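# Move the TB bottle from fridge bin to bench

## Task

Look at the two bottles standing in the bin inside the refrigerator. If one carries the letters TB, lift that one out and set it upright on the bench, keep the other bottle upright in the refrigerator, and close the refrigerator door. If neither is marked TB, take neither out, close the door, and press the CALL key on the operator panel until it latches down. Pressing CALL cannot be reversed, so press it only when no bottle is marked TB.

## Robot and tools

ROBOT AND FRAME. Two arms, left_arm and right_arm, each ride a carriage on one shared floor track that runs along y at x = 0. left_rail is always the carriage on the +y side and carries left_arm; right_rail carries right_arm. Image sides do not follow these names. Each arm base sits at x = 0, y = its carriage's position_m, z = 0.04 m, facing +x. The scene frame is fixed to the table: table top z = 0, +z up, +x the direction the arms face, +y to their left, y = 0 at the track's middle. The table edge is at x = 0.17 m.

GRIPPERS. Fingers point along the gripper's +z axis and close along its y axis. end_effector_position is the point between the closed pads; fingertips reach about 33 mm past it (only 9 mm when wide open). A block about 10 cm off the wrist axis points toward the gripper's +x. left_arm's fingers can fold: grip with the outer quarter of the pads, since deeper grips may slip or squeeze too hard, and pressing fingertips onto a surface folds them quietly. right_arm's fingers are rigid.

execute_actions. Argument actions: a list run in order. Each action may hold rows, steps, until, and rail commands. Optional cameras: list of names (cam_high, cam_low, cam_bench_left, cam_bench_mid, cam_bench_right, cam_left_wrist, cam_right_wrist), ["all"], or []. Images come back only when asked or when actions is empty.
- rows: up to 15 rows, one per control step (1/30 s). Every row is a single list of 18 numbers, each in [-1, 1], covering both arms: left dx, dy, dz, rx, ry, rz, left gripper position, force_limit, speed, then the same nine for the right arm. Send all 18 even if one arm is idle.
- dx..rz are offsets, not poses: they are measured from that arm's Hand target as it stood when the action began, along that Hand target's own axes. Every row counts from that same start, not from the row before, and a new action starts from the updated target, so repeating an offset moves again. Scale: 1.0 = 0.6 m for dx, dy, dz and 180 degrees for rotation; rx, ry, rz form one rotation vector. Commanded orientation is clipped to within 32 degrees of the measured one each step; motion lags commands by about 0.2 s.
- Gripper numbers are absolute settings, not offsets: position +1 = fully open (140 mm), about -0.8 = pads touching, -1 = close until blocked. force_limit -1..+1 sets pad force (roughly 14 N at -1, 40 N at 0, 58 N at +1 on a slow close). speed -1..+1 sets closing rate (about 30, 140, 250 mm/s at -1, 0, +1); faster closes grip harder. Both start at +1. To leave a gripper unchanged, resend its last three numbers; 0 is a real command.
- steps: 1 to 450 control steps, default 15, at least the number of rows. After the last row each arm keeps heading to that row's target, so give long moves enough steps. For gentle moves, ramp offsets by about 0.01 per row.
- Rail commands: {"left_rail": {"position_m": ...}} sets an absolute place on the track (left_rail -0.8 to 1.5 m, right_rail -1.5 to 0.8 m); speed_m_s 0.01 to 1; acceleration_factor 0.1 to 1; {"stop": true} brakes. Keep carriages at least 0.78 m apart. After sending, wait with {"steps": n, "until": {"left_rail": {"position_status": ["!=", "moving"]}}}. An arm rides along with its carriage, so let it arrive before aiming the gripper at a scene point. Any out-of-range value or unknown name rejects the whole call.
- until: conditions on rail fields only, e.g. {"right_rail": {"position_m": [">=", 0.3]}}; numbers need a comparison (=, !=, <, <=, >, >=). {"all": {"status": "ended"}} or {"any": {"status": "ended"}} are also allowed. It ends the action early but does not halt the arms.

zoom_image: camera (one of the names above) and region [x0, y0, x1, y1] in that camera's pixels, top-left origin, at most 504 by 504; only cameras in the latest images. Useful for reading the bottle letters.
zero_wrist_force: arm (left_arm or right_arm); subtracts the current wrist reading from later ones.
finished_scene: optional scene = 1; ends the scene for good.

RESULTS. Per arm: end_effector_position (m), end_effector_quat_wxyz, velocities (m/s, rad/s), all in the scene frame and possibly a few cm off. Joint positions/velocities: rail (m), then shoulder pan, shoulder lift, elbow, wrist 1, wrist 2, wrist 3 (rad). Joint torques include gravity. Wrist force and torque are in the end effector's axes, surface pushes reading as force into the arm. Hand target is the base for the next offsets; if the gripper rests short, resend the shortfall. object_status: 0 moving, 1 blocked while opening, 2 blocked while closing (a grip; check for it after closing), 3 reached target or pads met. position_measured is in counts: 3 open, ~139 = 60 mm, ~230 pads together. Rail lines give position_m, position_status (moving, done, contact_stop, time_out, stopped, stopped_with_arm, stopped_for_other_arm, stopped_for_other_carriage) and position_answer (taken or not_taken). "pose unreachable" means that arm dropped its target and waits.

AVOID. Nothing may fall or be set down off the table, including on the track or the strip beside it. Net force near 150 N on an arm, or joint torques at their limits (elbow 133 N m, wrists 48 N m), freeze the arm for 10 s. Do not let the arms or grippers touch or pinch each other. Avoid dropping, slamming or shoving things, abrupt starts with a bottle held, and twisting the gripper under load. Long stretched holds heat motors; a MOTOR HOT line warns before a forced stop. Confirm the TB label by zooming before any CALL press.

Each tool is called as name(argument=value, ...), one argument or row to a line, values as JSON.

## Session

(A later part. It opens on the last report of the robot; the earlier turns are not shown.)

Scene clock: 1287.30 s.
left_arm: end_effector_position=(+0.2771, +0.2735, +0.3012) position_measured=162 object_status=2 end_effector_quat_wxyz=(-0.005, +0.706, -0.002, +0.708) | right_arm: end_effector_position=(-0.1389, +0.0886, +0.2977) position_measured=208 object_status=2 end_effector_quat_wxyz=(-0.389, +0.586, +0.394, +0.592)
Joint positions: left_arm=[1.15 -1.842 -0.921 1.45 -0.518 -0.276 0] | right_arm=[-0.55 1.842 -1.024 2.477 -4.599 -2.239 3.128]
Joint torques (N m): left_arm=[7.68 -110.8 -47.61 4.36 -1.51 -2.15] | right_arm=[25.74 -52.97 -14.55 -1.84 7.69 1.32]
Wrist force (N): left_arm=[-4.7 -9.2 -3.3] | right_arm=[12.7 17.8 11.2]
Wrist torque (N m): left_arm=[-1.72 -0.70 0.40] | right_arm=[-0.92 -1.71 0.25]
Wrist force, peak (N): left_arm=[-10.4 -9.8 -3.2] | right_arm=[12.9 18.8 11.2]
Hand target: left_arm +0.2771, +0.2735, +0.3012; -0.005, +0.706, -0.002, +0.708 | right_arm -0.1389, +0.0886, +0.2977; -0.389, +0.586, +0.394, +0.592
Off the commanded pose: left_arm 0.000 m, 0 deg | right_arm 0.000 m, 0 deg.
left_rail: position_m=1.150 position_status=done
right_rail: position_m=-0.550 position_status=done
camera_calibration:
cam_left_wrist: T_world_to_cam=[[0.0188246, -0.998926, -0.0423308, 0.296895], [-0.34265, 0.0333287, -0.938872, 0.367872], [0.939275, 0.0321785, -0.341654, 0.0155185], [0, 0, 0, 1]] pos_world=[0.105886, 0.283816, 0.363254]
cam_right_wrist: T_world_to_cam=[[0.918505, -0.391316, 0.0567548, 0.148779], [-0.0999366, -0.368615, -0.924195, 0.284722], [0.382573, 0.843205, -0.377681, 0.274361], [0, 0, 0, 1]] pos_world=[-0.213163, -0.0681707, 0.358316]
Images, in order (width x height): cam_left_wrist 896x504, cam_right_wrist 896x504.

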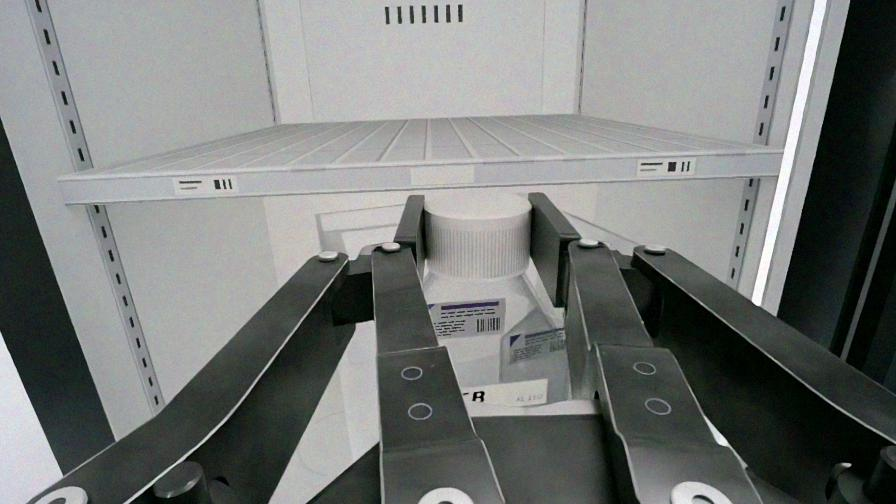

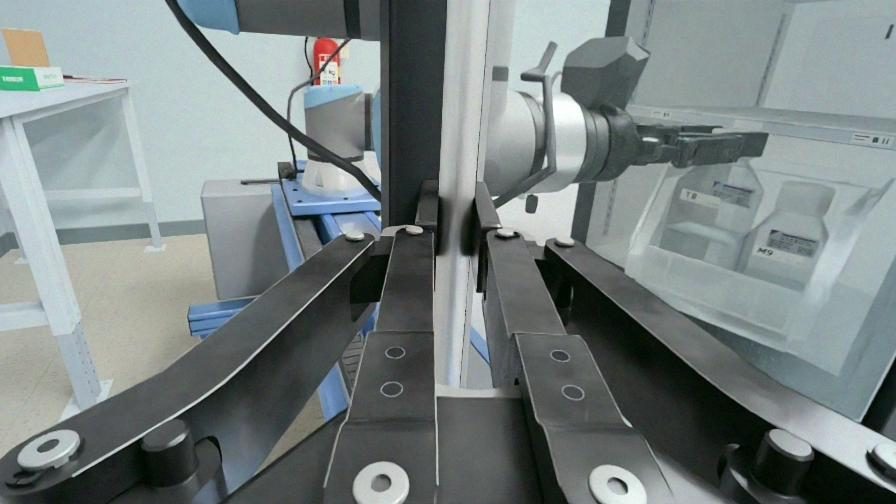

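Clear of the shelf, no snag, and the cap top is visible. Continue up.

execute_actions(
  actions=[
    {"rows":[[0.025,0,0,0,0,0,-1,1,-0.9,0,0,0,0,0,0,-1,-0.6,-1]],"steps":15},
    {"rows":[[0.025,0,0,0,0,0,-1,1,-0.9,0,0,0,0,0,0,-1,-0.6,-1]],"steps":15},
    {"rows":[[0.02,0,-0.005,0,0,0,-1,1,-0.9,0,0,0,0,0,0,-1,-0.6,-1]],"steps":25},
  ],
  cameras=["cam_left_wrist","cam_right_wrist"],
)

zoom_image(
  camera="cam_right_wrist",
  region=[600, 70, 896, 350],
)

Scene clock: 1296.63 s.
left_arm: end_effector_position=(+0.2740, +0.2730, +0.3432) position_measured=162 object_status=2 end_effector_quat_wxyz=(-0.005, +0.706, -0.002, +0.708) | right_arm: end_effector_position=(-0.1389, +0.0886, +0.2977) position_measured=208 object_status=2 end_effector_quat_wxyz=(-0.389, +0.586, +0.394, +0.592)
Joint positions: left_arm=[1.15 -1.845 -0.953 1.421 -0.458 -0.279 0] | right_arm=[-0.55 1.842 -1.024 2.477 -4.599 -2.239 3.128]
Joint torques (N m): left_arm=[-10.47 -110.3 -47.75 3.95 -2.05 -2.08] | right_arm=[26.09 -51.14 -14.46 -2.05 7.77 1.68]
Wrist force (N): left_arm=[-3.8 -8.8 -3.1] | right_arm=[12.5 18.3 10.7]
Wrist torque (N m): left_arm=[-1.85 -0.71 0.30] | right_arm=[-0.76 -1.67 0.25]
Wrist force, peak (N): left_arm=[-10.3 -9.1 -3.3] | right_arm=[13.0 18.7 11.5]
Hand target: left_arm +0.2740, +0.2730, +0.3432; -0.005, +0.706, -0.002, +0.708 | right_arm -0.1389, +0.0886, +0.2977; -0.389, +0.586, +0.394, +0.592
Off the commanded pose: left_arm 0.000 m, 0 deg | right_arm 0.000 m, 0 deg.
left_rail: position_m=1.150 position_status=done
right_rail: position_m=-0.550 position_status=done
camera_calibration:
cam_left_wrist: T_world_to_cam=[[0.0188246, -0.998926, -0.0423308, 0.298234], [-0.34265, 0.0333287, -0.938872, 0.406224], [0.939275, 0.0321785, -0.341654, 0.0328898], [0, 0, 0, 1]] pos_world=[0.102686, 0.283316, 0.405254]
cam_right_wrist: T_world_to_cam=[[0.918505, -0.391316, 0.0567548, 0.148779], [-0.0999366, -0.368615, -0.924195, 0.284722], [0.382573, 0.843205, -0.377681, 0.274361], [0, 0, 0, 1]] pos_world=[-0.213163, -0.0681707, 0.358316]
Images, in order (width x height): cam_left_wrist 896x504, cam_right_wrist 896x504.

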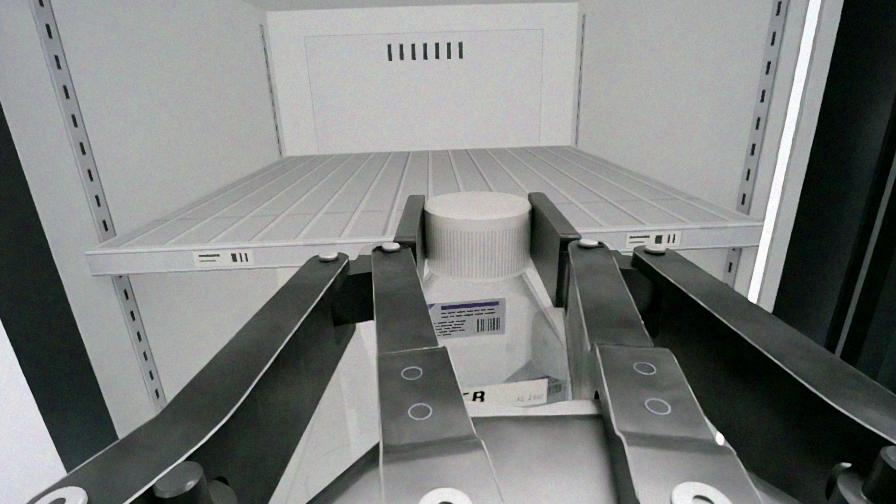

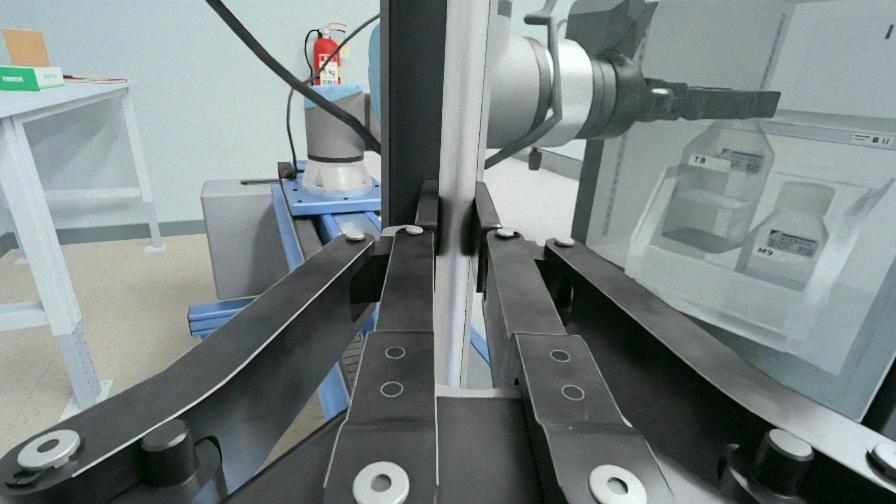

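Scaled by 1.703 from the camera's 896x504 image, which has a finer 1280x720 frame.

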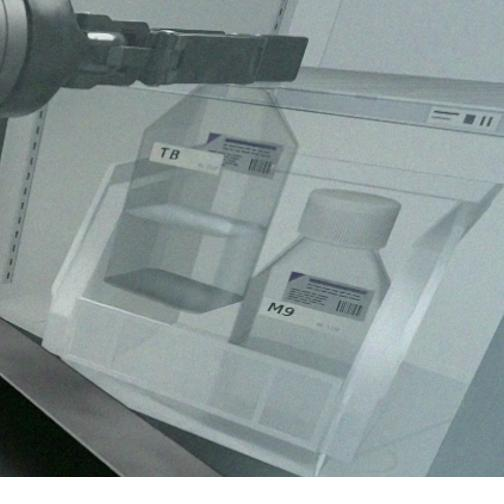

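execute_actions(
  actions=[
    {"rows":[[0.01,0,-0.03,0,0,0,-1,1,-0.9,0,0,0,0,0,0,-1,-0.6,-1]],"steps":15},
    {"rows":[[0.01,0,-0.04,0,0,0,-1,1,-0.9,0,0,0,0,0,0,-1,-0.6,-1]],"steps":15},
    {"rows":[[0,-0.02,-0.04,0,0,0,-1,1,-0.9,0,0,0,0,0,0,-1,-0.6,-1]],"steps":15},
    {"rows":[[0,-0.04,-0.04,0,0,0,-1,1,-0.9,0,0,0,0,0,0,-1,-0.6,-1]],"steps":15},
    {"rows":[[0,-0.06,-0.04,0,0,0,-1,1,-0.9,0,0,0,0,0,0,-1,-0.6,-1]],"steps":15},
    {"rows":[[0,-0.06,-0.04,0,0,0,-1,1,-0.9,0,0,0,0,0,0,-1,-0.6,-1]],"steps":30},
  ],
  cameras=["cam_left_wrist","cam_right_wrist"],
)

Scene clock: 1316.60 s.
left_arm: end_effector_position=(+0.1355, +0.3803, +0.3559) position_measured=162 object_status=2 end_effector_quat_wxyz=(-0.005, +0.706, -0.002, +0.708) | right_arm: end_effector_position=(-0.1389, +0.0886, +0.2977) position_measured=208 object_status=2 end_effector_quat_wxyz=(-0.389, +0.586, +0.394, +0.592)
Joint positions: left_arm=[1.15 -2.051 -1.085 1.613 -0.521 -0.484 0.005] | right_arm=[-0.55 1.842 -1.024 2.477 -4.599 -2.239 3.128]
Joint torques (N m): left_arm=[-10.96 -98.2 -33.7 -0.85 -2.23 2.17] | right_arm=[25.48 -52.14 -13.91 -1.8 7.5 1.4]
Wrist force (N): left_arm=[-3.8 -8.6 -3.0] | right_arm=[12.6 18.3 11.0]
Wrist torque (N m): left_arm=[-1.81 -0.75 0.06] | right_arm=[-0.76 -1.70 0.24]
Wrist force, peak (N): left_arm=[-5.2 -10.9 -5.4] | right_arm=[12.7 18.8 11.2]
Hand target: left_arm +0.1355, +0.3803, +0.3559; -0.005, +0.706, -0.002, +0.708 | right_arm -0.1389, +0.0886, +0.2977; -0.389, +0.586, +0.394, +0.592
Off the commanded pose: left_arm 0.000 m, 0 deg | right_arm 0.000 m, 0 deg.
left_rail: position_m=1.150 position_status=done
right_rail: position_m=-0.550 position_status=done
camera_calibration:
cam_left_wrist: T_world_to_cam=[[0.0188249, -0.998926, -0.0423301, 0.408563], [-0.34265, 0.033328, -0.938872, 0.367115], [0.939275, 0.0321785, -0.341654, 0.163866], [0, 0, 0, 1]] pos_world=[-0.0358141, 0.390616, 0.417954]
cam_right_wrist: T_world_to_cam=[[0.918505, -0.391316, 0.0567548, 0.148779], [-0.0999366, -0.368615, -0.924195, 0.284722], [0.382573, 0.843205, -0.377681, 0.274361], [0, 0, 0, 1]] pos_world=[-0.213163, -0.0681707, 0.358316]
Images, in order (width x height): cam_left_wrist 896x504, cam_right_wrist 896x504.

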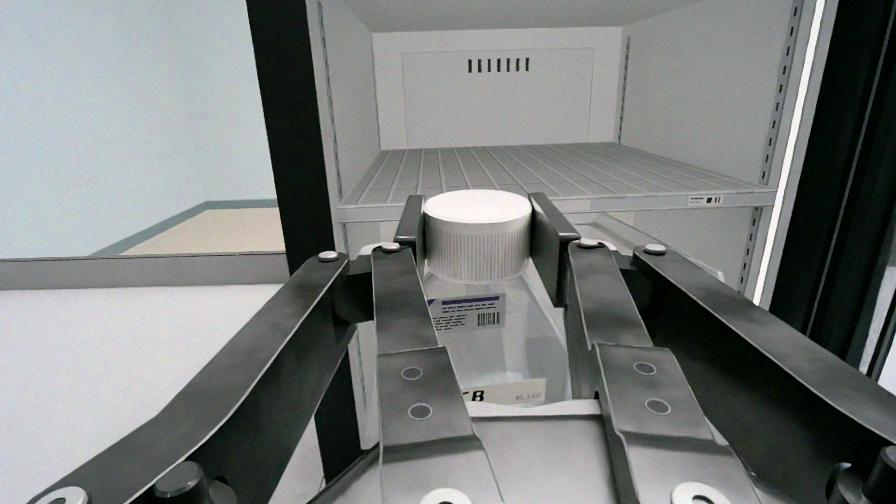

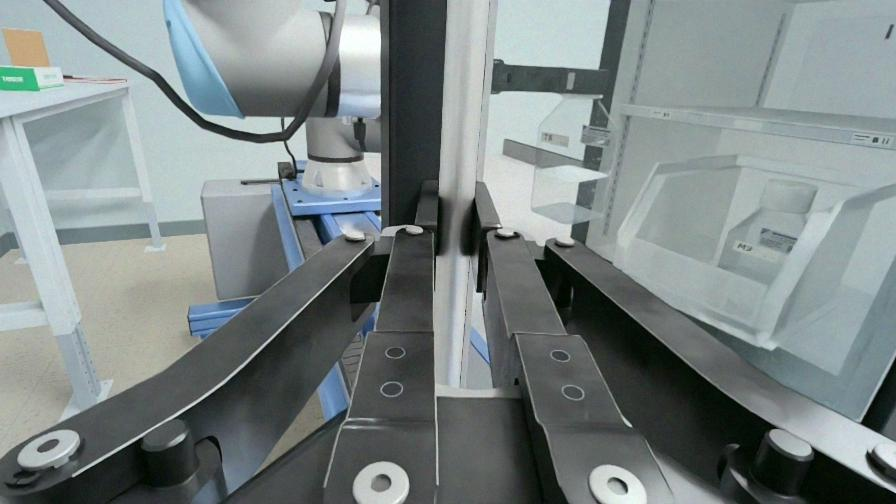

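execute_actions(
  actions=[
    {"left_rail":{"position_m":1.5,"speed_m_s":0.4,"acceleration_factor":0.3},"steps":150,"until":{"left_rail":{"position_status":["!=","moving"]}}},
    {"rows":[[0,-0.05,0.04,0,0,0,-1,1,-0.9,0,0,0,0,0,0,-1,-0.6,-1]],"steps":12},
    {"rows":[[0,-0.08,0.08,0,0,0,-1,1,-0.9,0,0,0,0,0,0,-1,-0.6,-1]],"steps":12},
    {"rows":[[0,-0.08,0.08,0,0,0,-1,1,-0.9,0,0,0,0,0,0,-1,-0.6,-1]],"steps":12},
    {"rows":[[-0.05,0,0.08,0,0,0,-1,1,-0.9,0,0,0,0,0,0,-1,-0.6,-1]],"steps":12},
    {"rows":[[-0.08,0,0.08,0,0,0,-1,1,-0.9,0,0,0,0,0,0,-1,-0.6,-1]],"steps":12},
    {"rows":[[-0.08,0,0.04,0,0,0,-1,1,-0.9,0,0,0,0,0,0,-1,-0.6,-1]],"steps":12},
    {"rows":[[-0.09,0,0,0,0,0,-1,1,-0.9,0,0,0,0,0,0,-1,-0.6,-1]],"steps":40},
  ],
  cameras=["cam_left_wrist","cam_bench_left"],
)

zoom_image(
  camera="cam_bench_left",
  region=[250, 150, 560, 400],
)

Scene clock: 1335.20 s.
left_arm: end_effector_position=(+0.3754, +0.8590, +0.1780) position_measured=162 object_status=2 end_effector_quat_wxyz=(-0.005, +0.706, -0.002, +0.708) | right_arm: end_effector_position=(-0.1389, +0.0886, +0.2977) position_measured=208 object_status=2 end_effector_quat_wxyz=(-0.389, +0.586, +0.394, +0.592)
Joint positions: left_arm=[1.5 -1.791 -1.081 2.031 -0.936 -0.224 -0.002] | right_arm=[-0.55 1.842 -1.024 2.477 -4.599 -2.239 3.128]
Joint torques (N m): left_arm=[12.2 -58.44 -20.49 -2.23 2.95 2.04] | right_arm=[21.54 -55.89 -14.35 -2.08 8.26 1.83]
Wrist force (N): left_arm=[-3.8 -8.4 -2.8] | right_arm=[12.8 18.4 11.3]
Wrist torque (N m): left_arm=[-1.77 -0.64 0.07] | right_arm=[-0.74 -1.72 0.24]
Wrist force, peak (N): left_arm=[11.7 -4.6 -14.8] | right_arm=[12.9 18.8 11.3]
Hand target: left_arm +0.3754, +0.8590, +0.1780; -0.005, +0.706, -0.002, +0.708 | right_arm -0.1389, +0.0886, +0.2977; -0.389, +0.586, +0.394, +0.592
Off the commanded pose: left_arm 0.000 m, 0 deg | right_arm 0.000 m, 0 deg.
left_rail: position_m=1.500 speed_m_s=0.40 position_status=done
right_rail: position_m=-0.550 position_status=done
camera_calibration:
cam_left_wrist: T_world_to_cam=[[0.0188249, -0.998926, -0.0423301, 0.874701], [-0.34265, 0.033328, -0.938872, 0.266372], [0.939275, 0.0321785, -0.341654, -0.137745], [0, 0, 0, 1]] pos_world=[0.204186, 0.869316, 0.240054]
Images, in order (width x height): cam_bench_left 896x504, cam_left_wrist 896x504.

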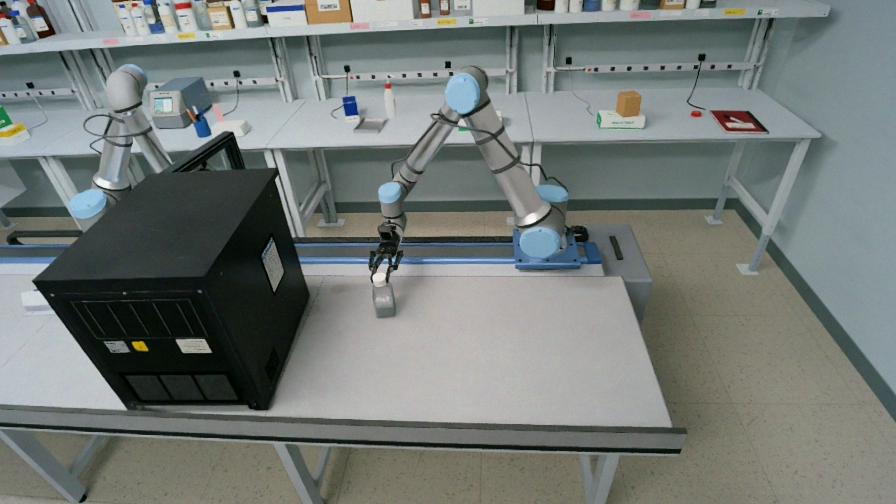

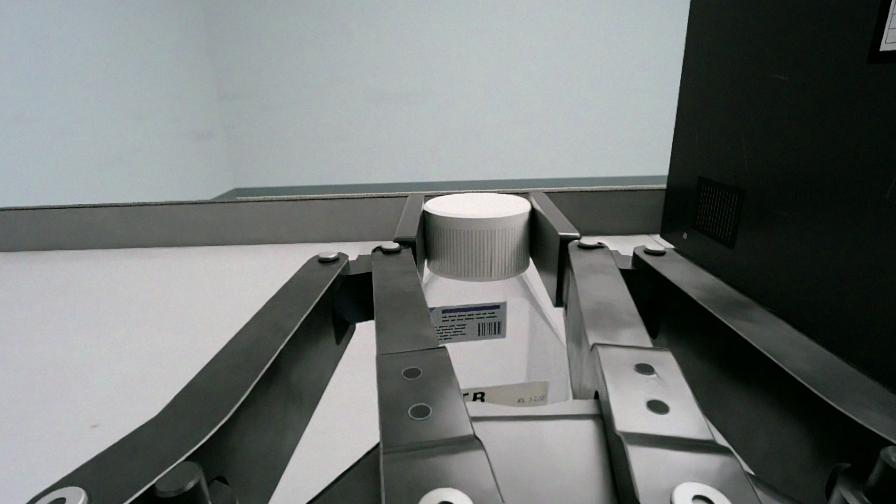

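Scaled by 1.626 from the camera's 896x504 image, which has a finer 1280x720 frame.

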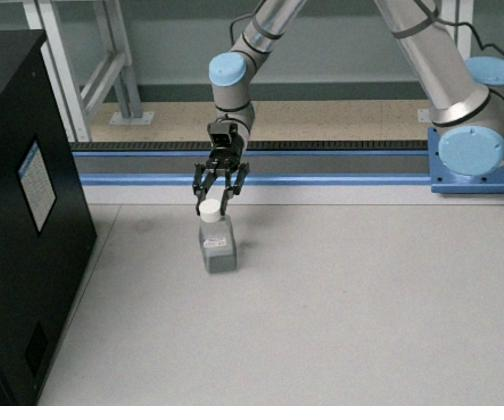

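execute_actions(
  actions=[
    {"rows":[[-0.03,0,0.03,0,0,0,-1,1,-0.9,0,0,0,0,0,0,-1,-0.6,-1]],"steps":15},
    {"rows":[[-0.025,0,0,0,0,0,-1,1,-0.9,0,0,0,0,0,0,-1,-0.6,-1]],"steps":30},
  ],
)

execute_actions(
  actions=[
    {"rows":[[-0.007,0,0,0,0,0,-1,1,-0.9,0,0,0,0,0,0,-1,-0.6,-1]],"steps":25},
  ],
  cameras=["cam_bench_left"],
)

zoom_image(
  camera="cam_bench_left",
  region=[340, 220, 440, 340],
)

Scene clock: 1355.53 s.
left_arm: end_effector_position=(+0.3930, +0.8591, +0.1553) position_measured=162 object_status=2 end_effector_quat_wxyz=(-0.006, +0.706, -0.001, +0.708) | right_arm: end_effector_position=(-0.1389, +0.0886, +0.2977) position_measured=208 object_status=2 end_effector_quat_wxyz=(-0.389, +0.586, +0.394, +0.592)
Joint positions: left_arm=[1.5 -1.763 -1.045 2.031 -0.97 -0.199 -0.006] | right_arm=[-0.55 1.842 -1.024 2.477 -4.599 -2.239 3.128]
Joint torques (N m): left_arm=[0.99 -69.18 -25.15 0.35 0.31 -0.44] | right_arm=[22.82 -53.82 -14.42 -1.77 7.97 1.73]
Wrist force (N): left_arm=[30.7 -13.6 -10.9] | right_arm=[12.8 18.3 10.9]
Wrist torque (N m): left_arm=[-1.66 -0.10 0.28] | right_arm=[-0.76 -1.74 0.24]
Wrist force, peak (N): left_arm=[160.1 -32.2 -35.1] | right_arm=[12.9 18.6 11.3]
Hand target: left_arm +0.3930, +0.8591, +0.1553; -0.006, +0.706, -0.001, +0.708 (not the last commanded pose) | right_arm -0.1389, +0.0886, +0.2977; -0.389, +0.586, +0.394, +0.592
Tool commands: left_gripper/position=-1.0 left_gripper/force_limit=+1.0 left_gripper/speed=-0.898039 right_gripper/position=-1.0 right_gripper/force_limit=-0.6 right_gripper/speed=-1.0
Off the commanded pose: left_arm 0.010 m, 0 deg | right_arm 0.000 m, 0 deg.
FORCE FAULT: contact force on the left arm reached its limit, and that arm stopped for 10 seconds. The contact can be on any part of that arm, not only on its tool. That arm's remaining commands of this call were not run. That arm's target is now where it stood when the stop ended, not its last command. That arm accepts commands again.
left_rail: position_m=1.500 speed_m_s=0.40 position_status=done
right_rail: position_m=-0.550 position_status=done

Scene clock: 1365.80 s.
left_arm: end_effector_position=(+0.3928, +0.8590, +0.1553) position_measured=162 object_status=2 end_effector_quat_wxyz=(-0.007, +0.706, +0.000, +0.708) | right_arm: end_effector_position=(-0.1389, +0.0886, +0.2977) position_measured=208 object_status=2 end_effector_quat_wxyz=(-0.389, +0.586, +0.394, +0.592)
Joint positions: left_arm=[1.5 -1.763 -1.044 2.029 -0.969 -0.201 -0.006] | right_arm=[-0.55 1.842 -1.024 2.477 -4.599 -2.239 3.128]
Joint torques (N m): left_arm=[0.96 -69.03 -24.94 0.56 0.56 0] | right_arm=[22.18 -52.85 -15.37 -1.57 8.16 1.75]
Wrist force (N): left_arm=[30.5 -13.5 -10.9] | right_arm=[12.9 18.4 11.1]
Wrist torque (N m): left_arm=[-1.67 -0.13 0.27] | right_arm=[-0.74 -1.73 0.25]
Wrist force, peak (N): left_arm=[152.1 -32.9 -33.5] | right_arm=[12.8 18.8 11.5]
Hand target: left_arm +0.3928, +0.8590, +0.1553; -0.007, +0.706, +0.000, +0.708 (not the last commanded pose) | right_arm -0.1389, +0.0886, +0.2977; -0.389, +0.586, +0.394, +0.592
Tool commands: left_gripper/position=-1.0 left_gripper/force_limit=+1.0 left_gripper/speed=-0.898039 right_gripper/position=-1.0 right_gripper/force_limit=-0.6 right_gripper/speed=-1.0
Off the commanded pose: left_arm 0.004 m, 0 deg | right_arm 0.000 m, 0 deg.
FORCE FAULT: contact force on the left arm reached its limit, and that arm stopped for 10 seconds. The contact can be on any part of that arm, not only on its tool. That arm's remaining commands of this call were not run. That arm's target is now where it stood when the stop ended, not its last command. That arm accepts commands again.
left_rail: position_m=1.500 speed_m_s=0.40 position_status=done
right_rail: position_m=-0.550 position_status=done
Images, in order (width x height): cam_bench_left 896x504.

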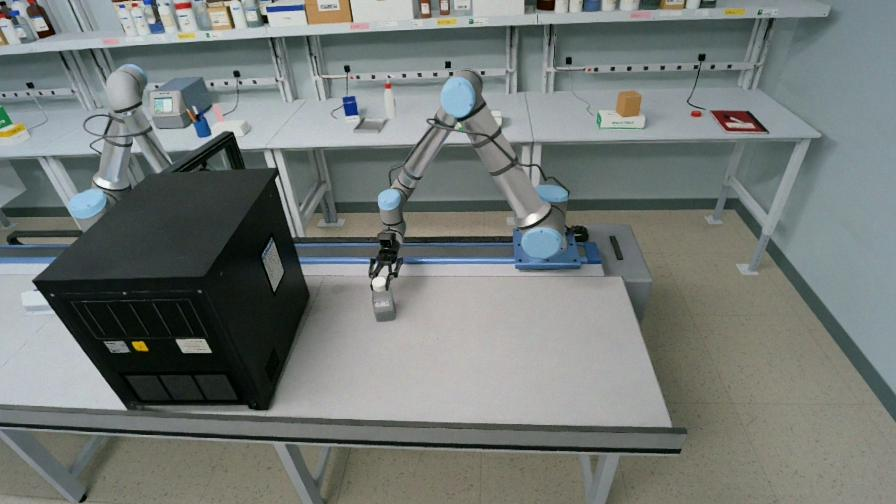

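Scaled by 4.200 from the camera's 896x504 image, which has a finer 1280x720 frame.

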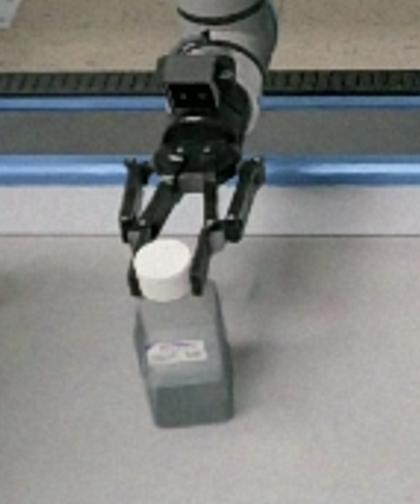

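execute_actions(
  actions=[
    {"rows":[[0.003,0,0,0,0,0,-1,1,-0.9,0,0,0,0,0,0,-1,-0.6,-1]],"steps":25},
  ],
  cameras=["cam_left_wrist","cam_high"],
)

zoom_image(
  camera="cam_high",
  region=[540, 150, 800, 300],
)

Scene clock: 1374.53 s.
left_arm: end_effector_position=(+0.3928, +0.8590, +0.1571) position_measured=162 object_status=2 end_effector_quat_wxyz=(-0.007, +0.706, +0.000, +0.708) | right_arm: end_effector_position=(-0.1389, +0.0886, +0.2977) position_measured=208 object_status=2 end_effector_quat_wxyz=(-0.389, +0.586, +0.394, +0.592)
Joint positions: left_arm=[1.5 -1.763 -1.047 2.029 -0.966 -0.201 -0.006] | right_arm=[-0.55 1.842 -1.024 2.477 -4.599 -2.239 3.128]
Joint torques (N m): left_arm=[-2.33 -88.23 -33.12 3.71 -0.39 -1.85] | right_arm=[20.85 -53.65 -14.78 -1.55 7.93 1.68]
Wrist force (N): left_arm=[4.5 -4.6 0.3] | right_arm=[12.6 18.2 10.9]
Wrist torque (N m): left_arm=[-0.90 -2.52 0.29] | right_arm=[-0.77 -1.70 0.25]
Wrist force, peak (N): left_arm=[30.3 -13.6 -11.1] | right_arm=[12.5 18.7 11.5]
Hand target: left_arm +0.3928, +0.8590, +0.1571; -0.007, +0.706, +0.000, +0.708 | right_arm -0.1389, +0.0886, +0.2977; -0.389, +0.586, +0.394, +0.592
Off the commanded pose: left_arm 0.000 m, 0 deg | right_arm 0.000 m, 0 deg.
left_rail: position_m=1.500 speed_m_s=0.40 position_status=done
right_rail: position_m=-0.550 position_status=done
camera_calibration:
cam_left_wrist: T_world_to_cam=[[0.0237425, -0.998884, -0.0408188, 0.87124], [-0.342573, 0.0302292, -0.939005, 0.255406], [0.939191, 0.0362777, -0.341473, -0.164689], [0, 0, 0, 1]] pos_world=[0.221484, 0.868522, 0.219154]
Images, in order (width x height): cam_high 896x504, cam_left_wrist 896x504.

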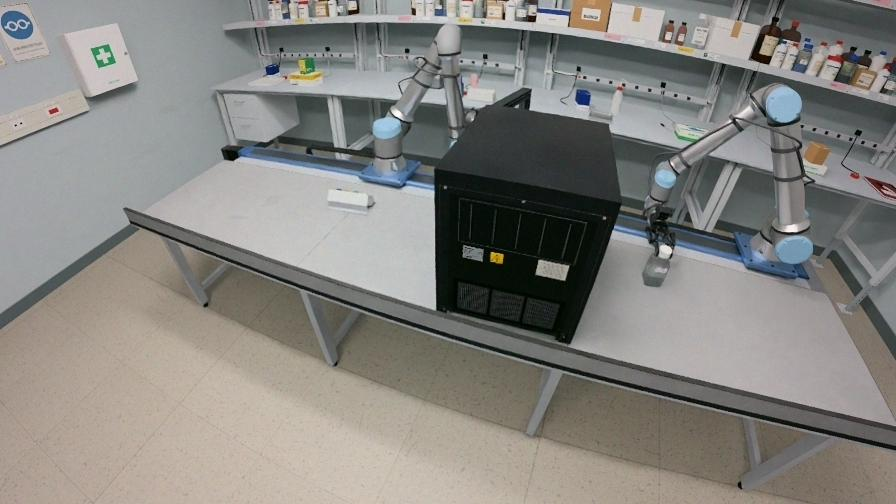

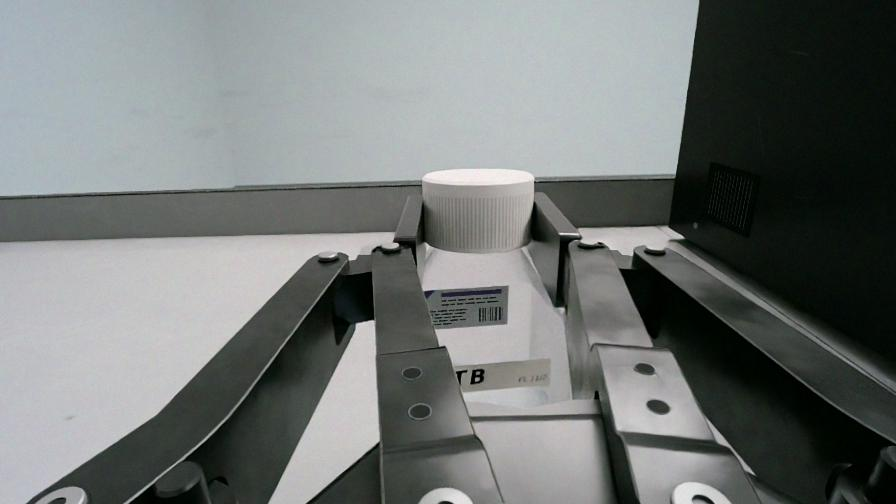

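Scaled by 1.938 from the camera's 896x504 image, which has a finer 1280x720 frame.

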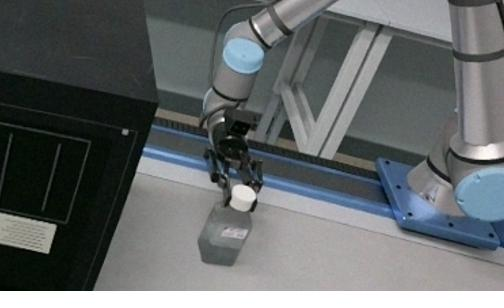

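execute_actions(
  actions=[
    {"rows":[[0,0,0,0,0,0,-0.1,1,-1,0,0,0,0,0,0,-1,-0.6,-1]],"steps":40},
    {"rows":[[0,0,-0.04,0,0,0,-0.1,1,-1,0,0,0,0,0,0,-1,-0.6,-1]],"steps":20},
    {"rows":[[0,0,-0.08,0,0,0,-0.1,1,-1,0,0,0,0,0,0,-1,-0.6,-1]],"steps":15},
    {"rows":[[0.1,0,-0.1,0,0,0,-0.1,1,-1,0,0,0,0,0,0,-1,-0.6,-1]],"steps":15},
    {"rows":[[0.1,0,-0.1,0,0,0,-0.1,1,-1,0,0,0,0,0,0,-1,-0.6,-1]],"steps":40},
  ],
  cameras=["cam_left_wrist","cam_bench_left","cam_right_wrist"],
)

zoom_image(
  camera="cam_right_wrist",
  region=[500, 70, 896, 450],
)

Scene clock: 1389.87 s.
left_arm: end_effector_position=(+0.2005, +0.8561, +0.2765) position_measured=141 object_status=3 end_effector_quat_wxyz=(-0.007, +0.706, +0.000, +0.708) | right_arm: end_effector_position=(-0.1389, +0.0886, +0.2977) position_measured=208 object_status=2 end_effector_quat_wxyz=(-0.389, +0.586, +0.394, +0.592)
Joint positions: left_arm=[1.5 -2.05 -1.193 1.956 -0.756 -0.489 0.003] | right_arm=[-0.55 1.842 -1.024 2.477 -4.599 -2.239 3.128]
Joint torques (N m): left_arm=[-11.94 -81.08 -38.79 4.67 -2.21 -1.81] | right_arm=[17.74 -52.33 -14.58 -1.8 8.03 1.47]
Wrist force (N): left_arm=[8.3 -4.4 0.6] | right_arm=[12.3 18.6 11.0]
Wrist torque (N m): left_arm=[-0.86 -2.49 0.28] | right_arm=[-0.69 -1.60 0.24]
Wrist force, peak (N): left_arm=[-5.9 -8.1 13.4] | right_arm=[12.9 18.7 11.2]
Hand target: left_arm +0.2005, +0.8561, +0.2765; -0.007, +0.706, +0.000, +0.708 | right_arm -0.1389, +0.0886, +0.2977; -0.389, +0.586, +0.394, +0.592
Off the commanded pose: left_arm 0.000 m, 0 deg | right_arm 0.000 m, 0 deg.
left_rail: position_m=1.500 speed_m_s=0.40 position_status=done
right_rail: position_m=-0.550 position_status=done
camera_calibration:
cam_left_wrist: T_world_to_cam=[[0.0237425, -0.998884, -0.0408188, 0.877778], [-0.342573, 0.0302292, -0.939005, 0.30164], [0.939191, 0.0362777, -0.341473, 0.0567604], [0, 0, 0, 1]] pos_world=[0.0291844, 0.865622, 0.338454]
cam_right_wrist: T_world_to_cam=[[0.918505, -0.391316, 0.0567548, 0.148779], [-0.0999366, -0.368615, -0.924195, 0.284722], [0.382573, 0.843205, -0.377681, 0.274361], [0, 0, 0, 1]] pos_world=[-0.213163, -0.0681707, 0.358316]
Images, in order (width x height): cam_bench_left 896x504, cam_left_wrist 896x504, cam_right_wrist 896x504.

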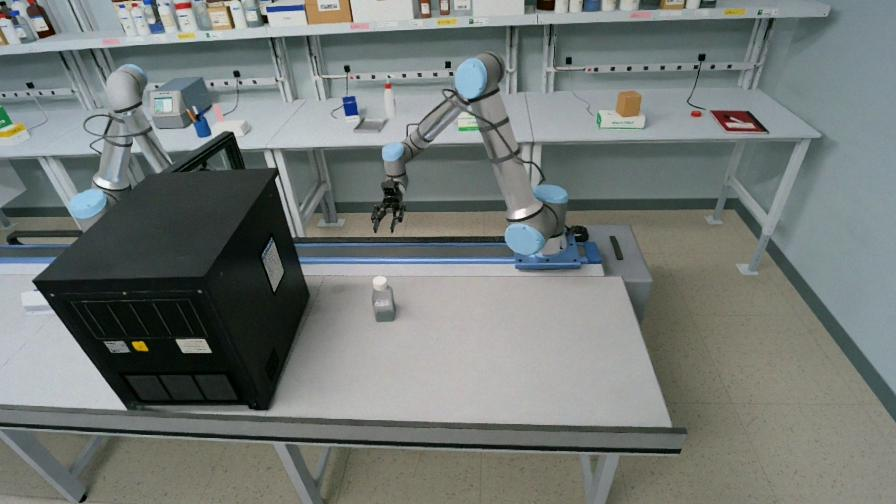

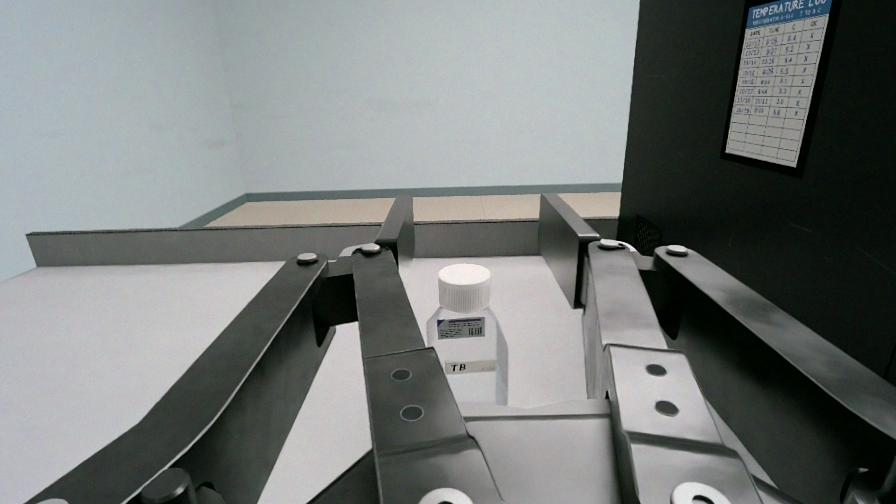

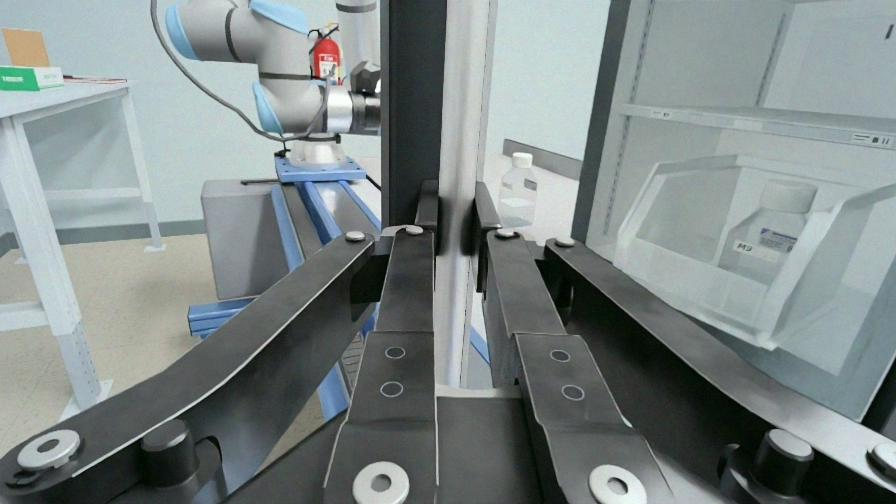

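Scaled by 1.273 from the camera's 896x504 image, which has a finer 1280x720 frame.

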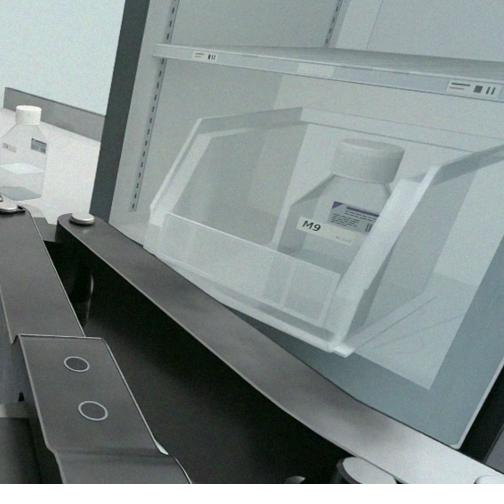

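execute_actions(
  actions=[
    {"rows":[[0,0,-0.1,0,0,0,-1,-0.5,-0.5,0,0,0,0,0,0,-1,-0.6,-1]],"steps":12},
    {"rows":[[0,0,-0.1,0,0,0,-1,-0.5,-0.5,0,0,0,0,0,0,-1,-0.6,-1]],"steps":40},
    {"left_rail":{"position_m":1.1},"steps":150,"until":{"left_rail":{"position_status":["!=","moving"]}}},
    {"rows":[[-0.1,0.11,0,0,0,0,-1,-0.5,-0.5,0,0,0,0,0,0,-1,-0.6,-1]],"steps":15},
    {"rows":[[-0.11,0.12,0,0,0,0,-1,-0.5,-0.5,0,0,0,0,0,0,-1,-0.6,-1]],"steps":15},
    {"rows":[[0,0.12,0.05,0,0,0,-1,-0.5,-0.5,0,0,0,0,0,0,-1,-0.6,-1]],"steps":15},
    {"rows":[[0,0,0.05,0,0,0,-1,-0.5,-0.5,0,0,0,0,0,0,-1,-0.6,-1]],"steps":40},
  ],
  cameras=["cam_left_wrist","cam_right_wrist"],
)

Scene clock: 1424.93 s.
left_arm: end_effector_position=(+0.1428, +0.2470, +0.1483) position_measured=232 object_status=3 end_effector_quat_wxyz=(-0.007, +0.706, +0.000, +0.708) | right_arm: end_effector_position=(-0.1389, +0.0886, +0.2977) position_measured=208 object_status=2 end_effector_quat_wxyz=(-0.389, +0.586, +0.394, +0.592)
Joint positions: left_arm=[1.1 -1.997 -0.775 1.509 -0.726 -0.436 0.002] | right_arm=[-0.55 1.842 -1.024 2.477 -4.599 -2.239 3.128]
Joint torques (N m): left_arm=[11.64 -114.43 -25.99 -1.52 2.07 -2] | right_arm=[17.02 -52.97 -14.4 -1.8 8.25 1.72]
Wrist force (N): left_arm=[8.4 -4.0 0.7] | right_arm=[12.2 18.1 10.9]
Wrist torque (N m): left_arm=[-0.73 -2.53 0.29] | right_arm=[-0.80 -1.60 0.25]
Wrist force, peak (N): left_arm=[14.2 -17.3 -1.1] | right_arm=[12.8 18.8 11.1]
Hand target: left_arm +0.1428, +0.2470, +0.1483; -0.007, +0.706, +0.000, +0.708 | right_arm -0.1389, +0.0886, +0.2977; -0.389, +0.586, +0.394, +0.592
Off the commanded pose: left_arm 0.000 m, 0 deg | right_arm 0.000 m, 0 deg.
left_rail: position_m=1.100 speed_m_s=0.40 position_status=done
right_rail: position_m=-0.550 position_status=done
camera_calibration:
cam_left_wrist: T_world_to_cam=[[0.0237425, -0.998884, -0.0408188, 0.265599], [-0.342573, 0.0302292, -0.939005, 0.179997], [0.939191, 0.0362777, -0.341473, 0.0893021], [0, 0, 0, 1]] pos_world=[-0.0285156, 0.256622, 0.210354]
cam_right_wrist: T_world_to_cam=[[0.918505, -0.391316, 0.0567548, 0.148779], [-0.0999366, -0.368615, -0.924195, 0.284722], [0.382573, 0.843205, -0.377681, 0.274361], [0, 0, 0, 1]] pos_world=[-0.213163, -0.0681707, 0.358316]
Images, in order (width x height): cam_left_wrist 896x504, cam_right_wrist 896x504.

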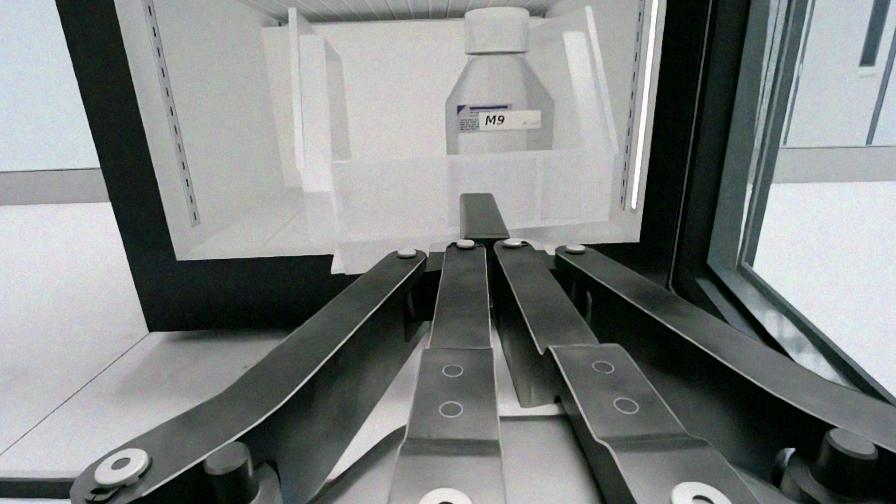

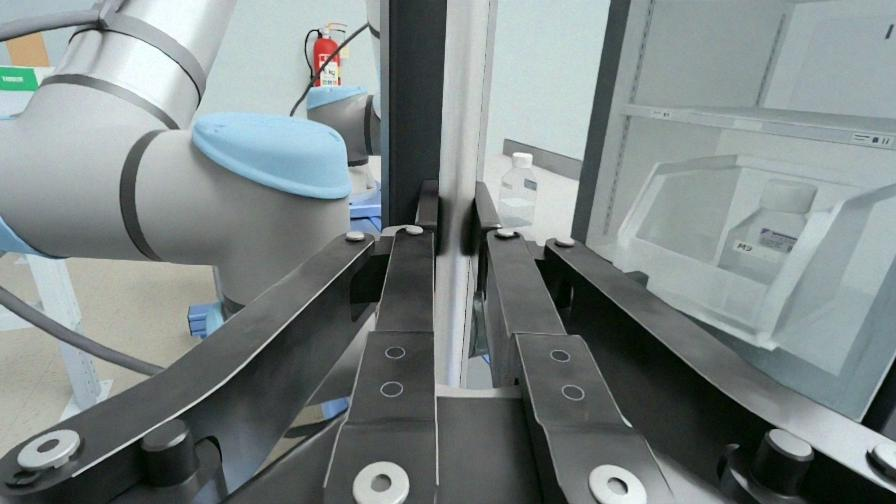

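execute_actions(
  actions=[
    {"rows":[[0,0,0.035,0,0,0,-1,-0.5,-0.5,0,0,0,0,0,0,-1,-0.6,-1]],"steps":12},
    {"rows":[[0,0,0.035,0,0,0,-1,-0.5,-0.5,0,0,0,0,0,0,-1,-0.6,-1]],"steps":14},
    {"rows":[[0,0,0.035,0,0,0,-1,-0.5,-0.5,0,0,0,0,0,0,-1,-0.6,-1]],"steps":14},
    {"rows":[[0,0,0.035,0,0,0,-1,-0.5,-0.5,0,0,0,0,0,0,-1,-0.6,-1]],"steps":14},
    {"rows":[[0,0,0.035,0,0,0,-1,-0.5,-0.5,0,0,0,0,0,0,-1,-0.6,-1]],"steps":30},
  ],
  cameras=["cam_left_wrist","cam_right_wrist"],
)

Scene clock: 1441.63 s.
left_arm: end_effector_position=(+0.2478, +0.2480, +0.1487) position_measured=232 object_status=3 end_effector_quat_wxyz=(-0.007, +0.706, +0.000, +0.708) | right_arm: end_effector_position=(-0.1389, +0.0886, +0.2977) position_measured=208 object_status=2 end_effector_quat_wxyz=(-0.389, +0.586, +0.394, +0.592)
Joint positions: left_arm=[1.1 -1.883 -0.798 1.554 -0.746 -0.321 0] | right_arm=[-0.55 1.842 -1.024 2.477 -4.599 -2.239 3.128]
Joint torques (N m): left_arm=[13.71 -111.07 -25.05 -1.9 2.56 -1.13] | right_arm=[14.6 -52.16 -13.27 -1.29 7.95 1.85]
Wrist force (N): left_arm=[7.9 -4.0 -1.7] | right_arm=[12.7 18.7 11.3]
Wrist torque (N m): left_arm=[-0.76 -2.43 0.28] | right_arm=[-0.78 -1.70 0.24]
Wrist force, peak (N): left_arm=[7.5 -3.4 -10.9] | right_arm=[12.9 19.0 11.5]
Hand target: left_arm +0.2478, +0.2480, +0.1487; -0.007, +0.706, +0.000, +0.708 | right_arm -0.1389, +0.0886, +0.2977; -0.389, +0.586, +0.394, +0.592
Off the commanded pose: left_arm 0.000 m, 0 deg | right_arm 0.000 m, 0 deg.
left_rail: position_m=1.100 speed_m_s=0.40 position_status=done
right_rail: position_m=-0.550 position_status=done
camera_calibration:
cam_left_wrist: T_world_to_cam=[[0.0237425, -0.998884, -0.0408188, 0.264117], [-0.342573, 0.0302292, -0.939005, 0.216219], [0.939191, 0.0362777, -0.341473, -0.00924679], [0, 0, 0, 1]] pos_world=[0.0764844, 0.257622, 0.210654]
cam_right_wrist: T_world_to_cam=[[0.918505, -0.391316, 0.0567548, 0.148779], [-0.0999366, -0.368615, -0.924195, 0.284722], [0.382573, 0.843205, -0.377681, 0.274361], [0, 0, 0, 1]] pos_world=[-0.213163, -0.0681707, 0.358316]
Images, in order (width x height): cam_left_wrist 896x504, cam_right_wrist 896x504.

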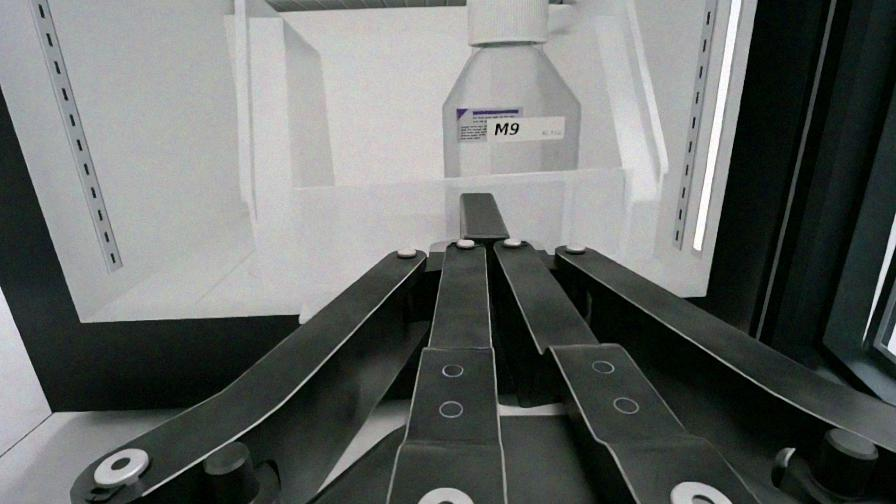

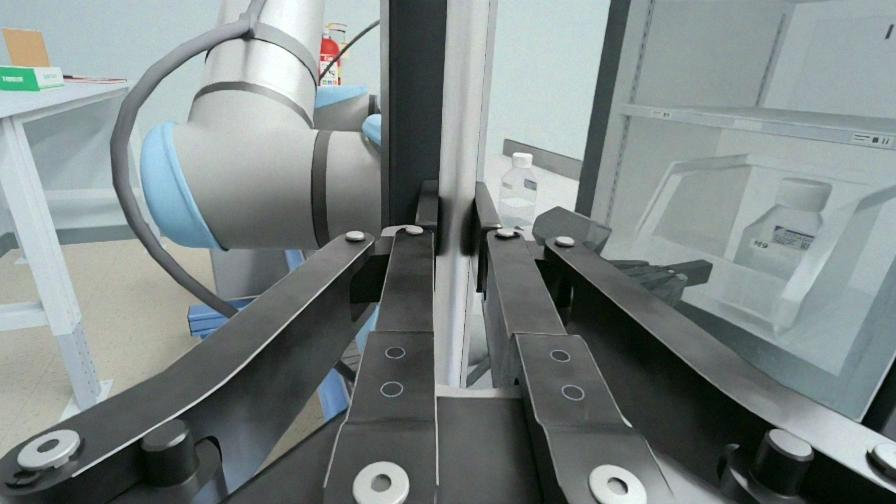

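execute_actions(
  actions=[
    {"rows":[[0,0,0.03,0,0,0,-1,-0.5,-0.5,0,0,0,0,0,0,-1,-0.6,-1]],"steps":14},
    {"rows":[[0,0,0.03,0,0,0,-1,-0.5,-0.5,0,0,0,0,0,0,-1,-0.6,-1]],"steps":14},
    {"rows":[[0,0,0.025,0,0,0,-1,-0.5,-0.5,0,0,0,0,0,0,-1,-0.6,-1]],"steps":30},
  ],
  cameras=["cam_left_wrist","cam_right_wrist"],
)

Scene clock: 1450.23 s.
left_arm: end_effector_position=(+0.2988, +0.2484, +0.1488) position_measured=232 object_status=3 end_effector_quat_wxyz=(-0.007, +0.706, +0.000, +0.708) | right_arm: end_effector_position=(-0.1389, +0.0886, +0.2977) position_measured=208 object_status=2 end_effector_quat_wxyz=(-0.389, +0.586, +0.394, +0.592)
Joint positions: left_arm=[1.1 -1.825 -0.803 1.564 -0.749 -0.263 -0.003] | right_arm=[-0.55 1.842 -1.024 2.477 -4.599 -2.239 3.128]
Joint torques (N m): left_arm=[25.83 -112.34 -24.46 0.8 3.13 -2.39] | right_arm=[13.62 -52.18 -13.29 -0.01 7.66 1.62]
Wrist force (N): left_arm=[6.6 -5.7 -15.5] | right_arm=[14.0 21.2 12.2]
Wrist torque (N m): left_arm=[-0.69 -2.36 0.27] | right_arm=[-0.76 -1.68 0.23]
Wrist force, peak (N): left_arm=[6.9 -5.7 -21.2] | right_arm=[14.7 22.7 12.2]
Hand target: left_arm +0.2988, +0.2484, +0.1488; -0.007, +0.706, +0.000, +0.708 | right_arm -0.1389, +0.0886, +0.2977; -0.389, +0.586, +0.394, +0.592
Off the commanded pose: left_arm 0.000 m, 0 deg | right_arm 0.000 m, 0 deg.
left_rail: position_m=1.100 speed_m_s=0.40 position_status=done
right_rail: position_m=-0.550 position_status=done
camera_calibration:
cam_left_wrist: T_world_to_cam=[[0.0237425, -0.998884, -0.0408188, 0.263314], [-0.342573, 0.0302292, -0.939005, 0.233866], [0.939191, 0.0362777, -0.341473, -0.0570918], [0, 0, 0, 1]] pos_world=[0.127484, 0.258022, 0.210854]
cam_right_wrist: T_world_to_cam=[[0.918505, -0.391316, 0.0567548, 0.148779], [-0.0999366, -0.368615, -0.924195, 0.284722], [0.382573, 0.843205, -0.377681, 0.274361], [0, 0, 0, 1]] pos_world=[-0.213163, -0.0681707, 0.358316]
Images, in order (width x height): cam_left_wrist 896x504, cam_right_wrist 896x504.

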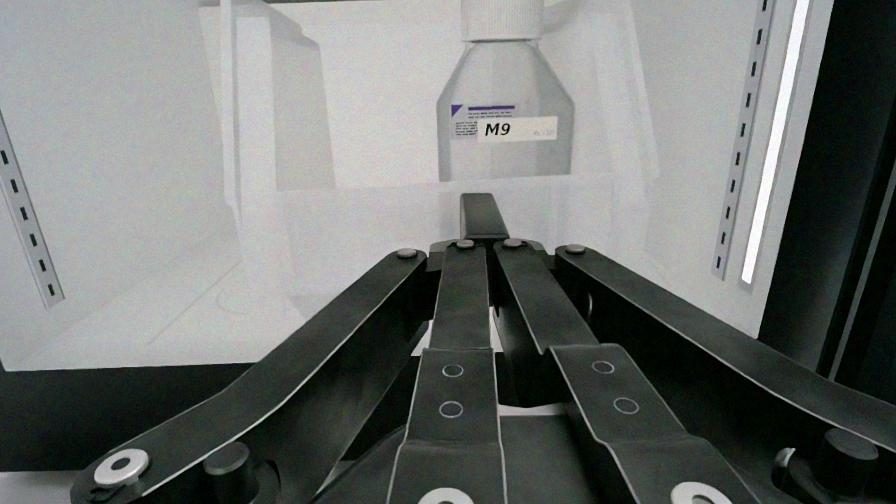

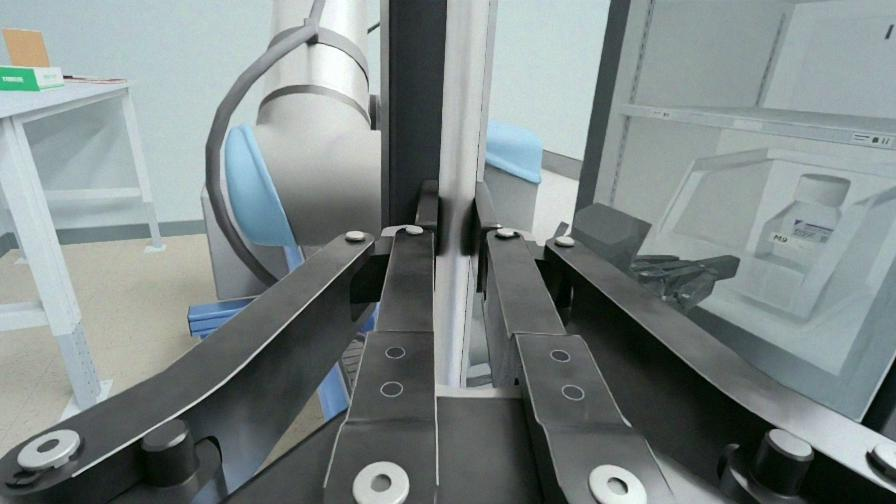

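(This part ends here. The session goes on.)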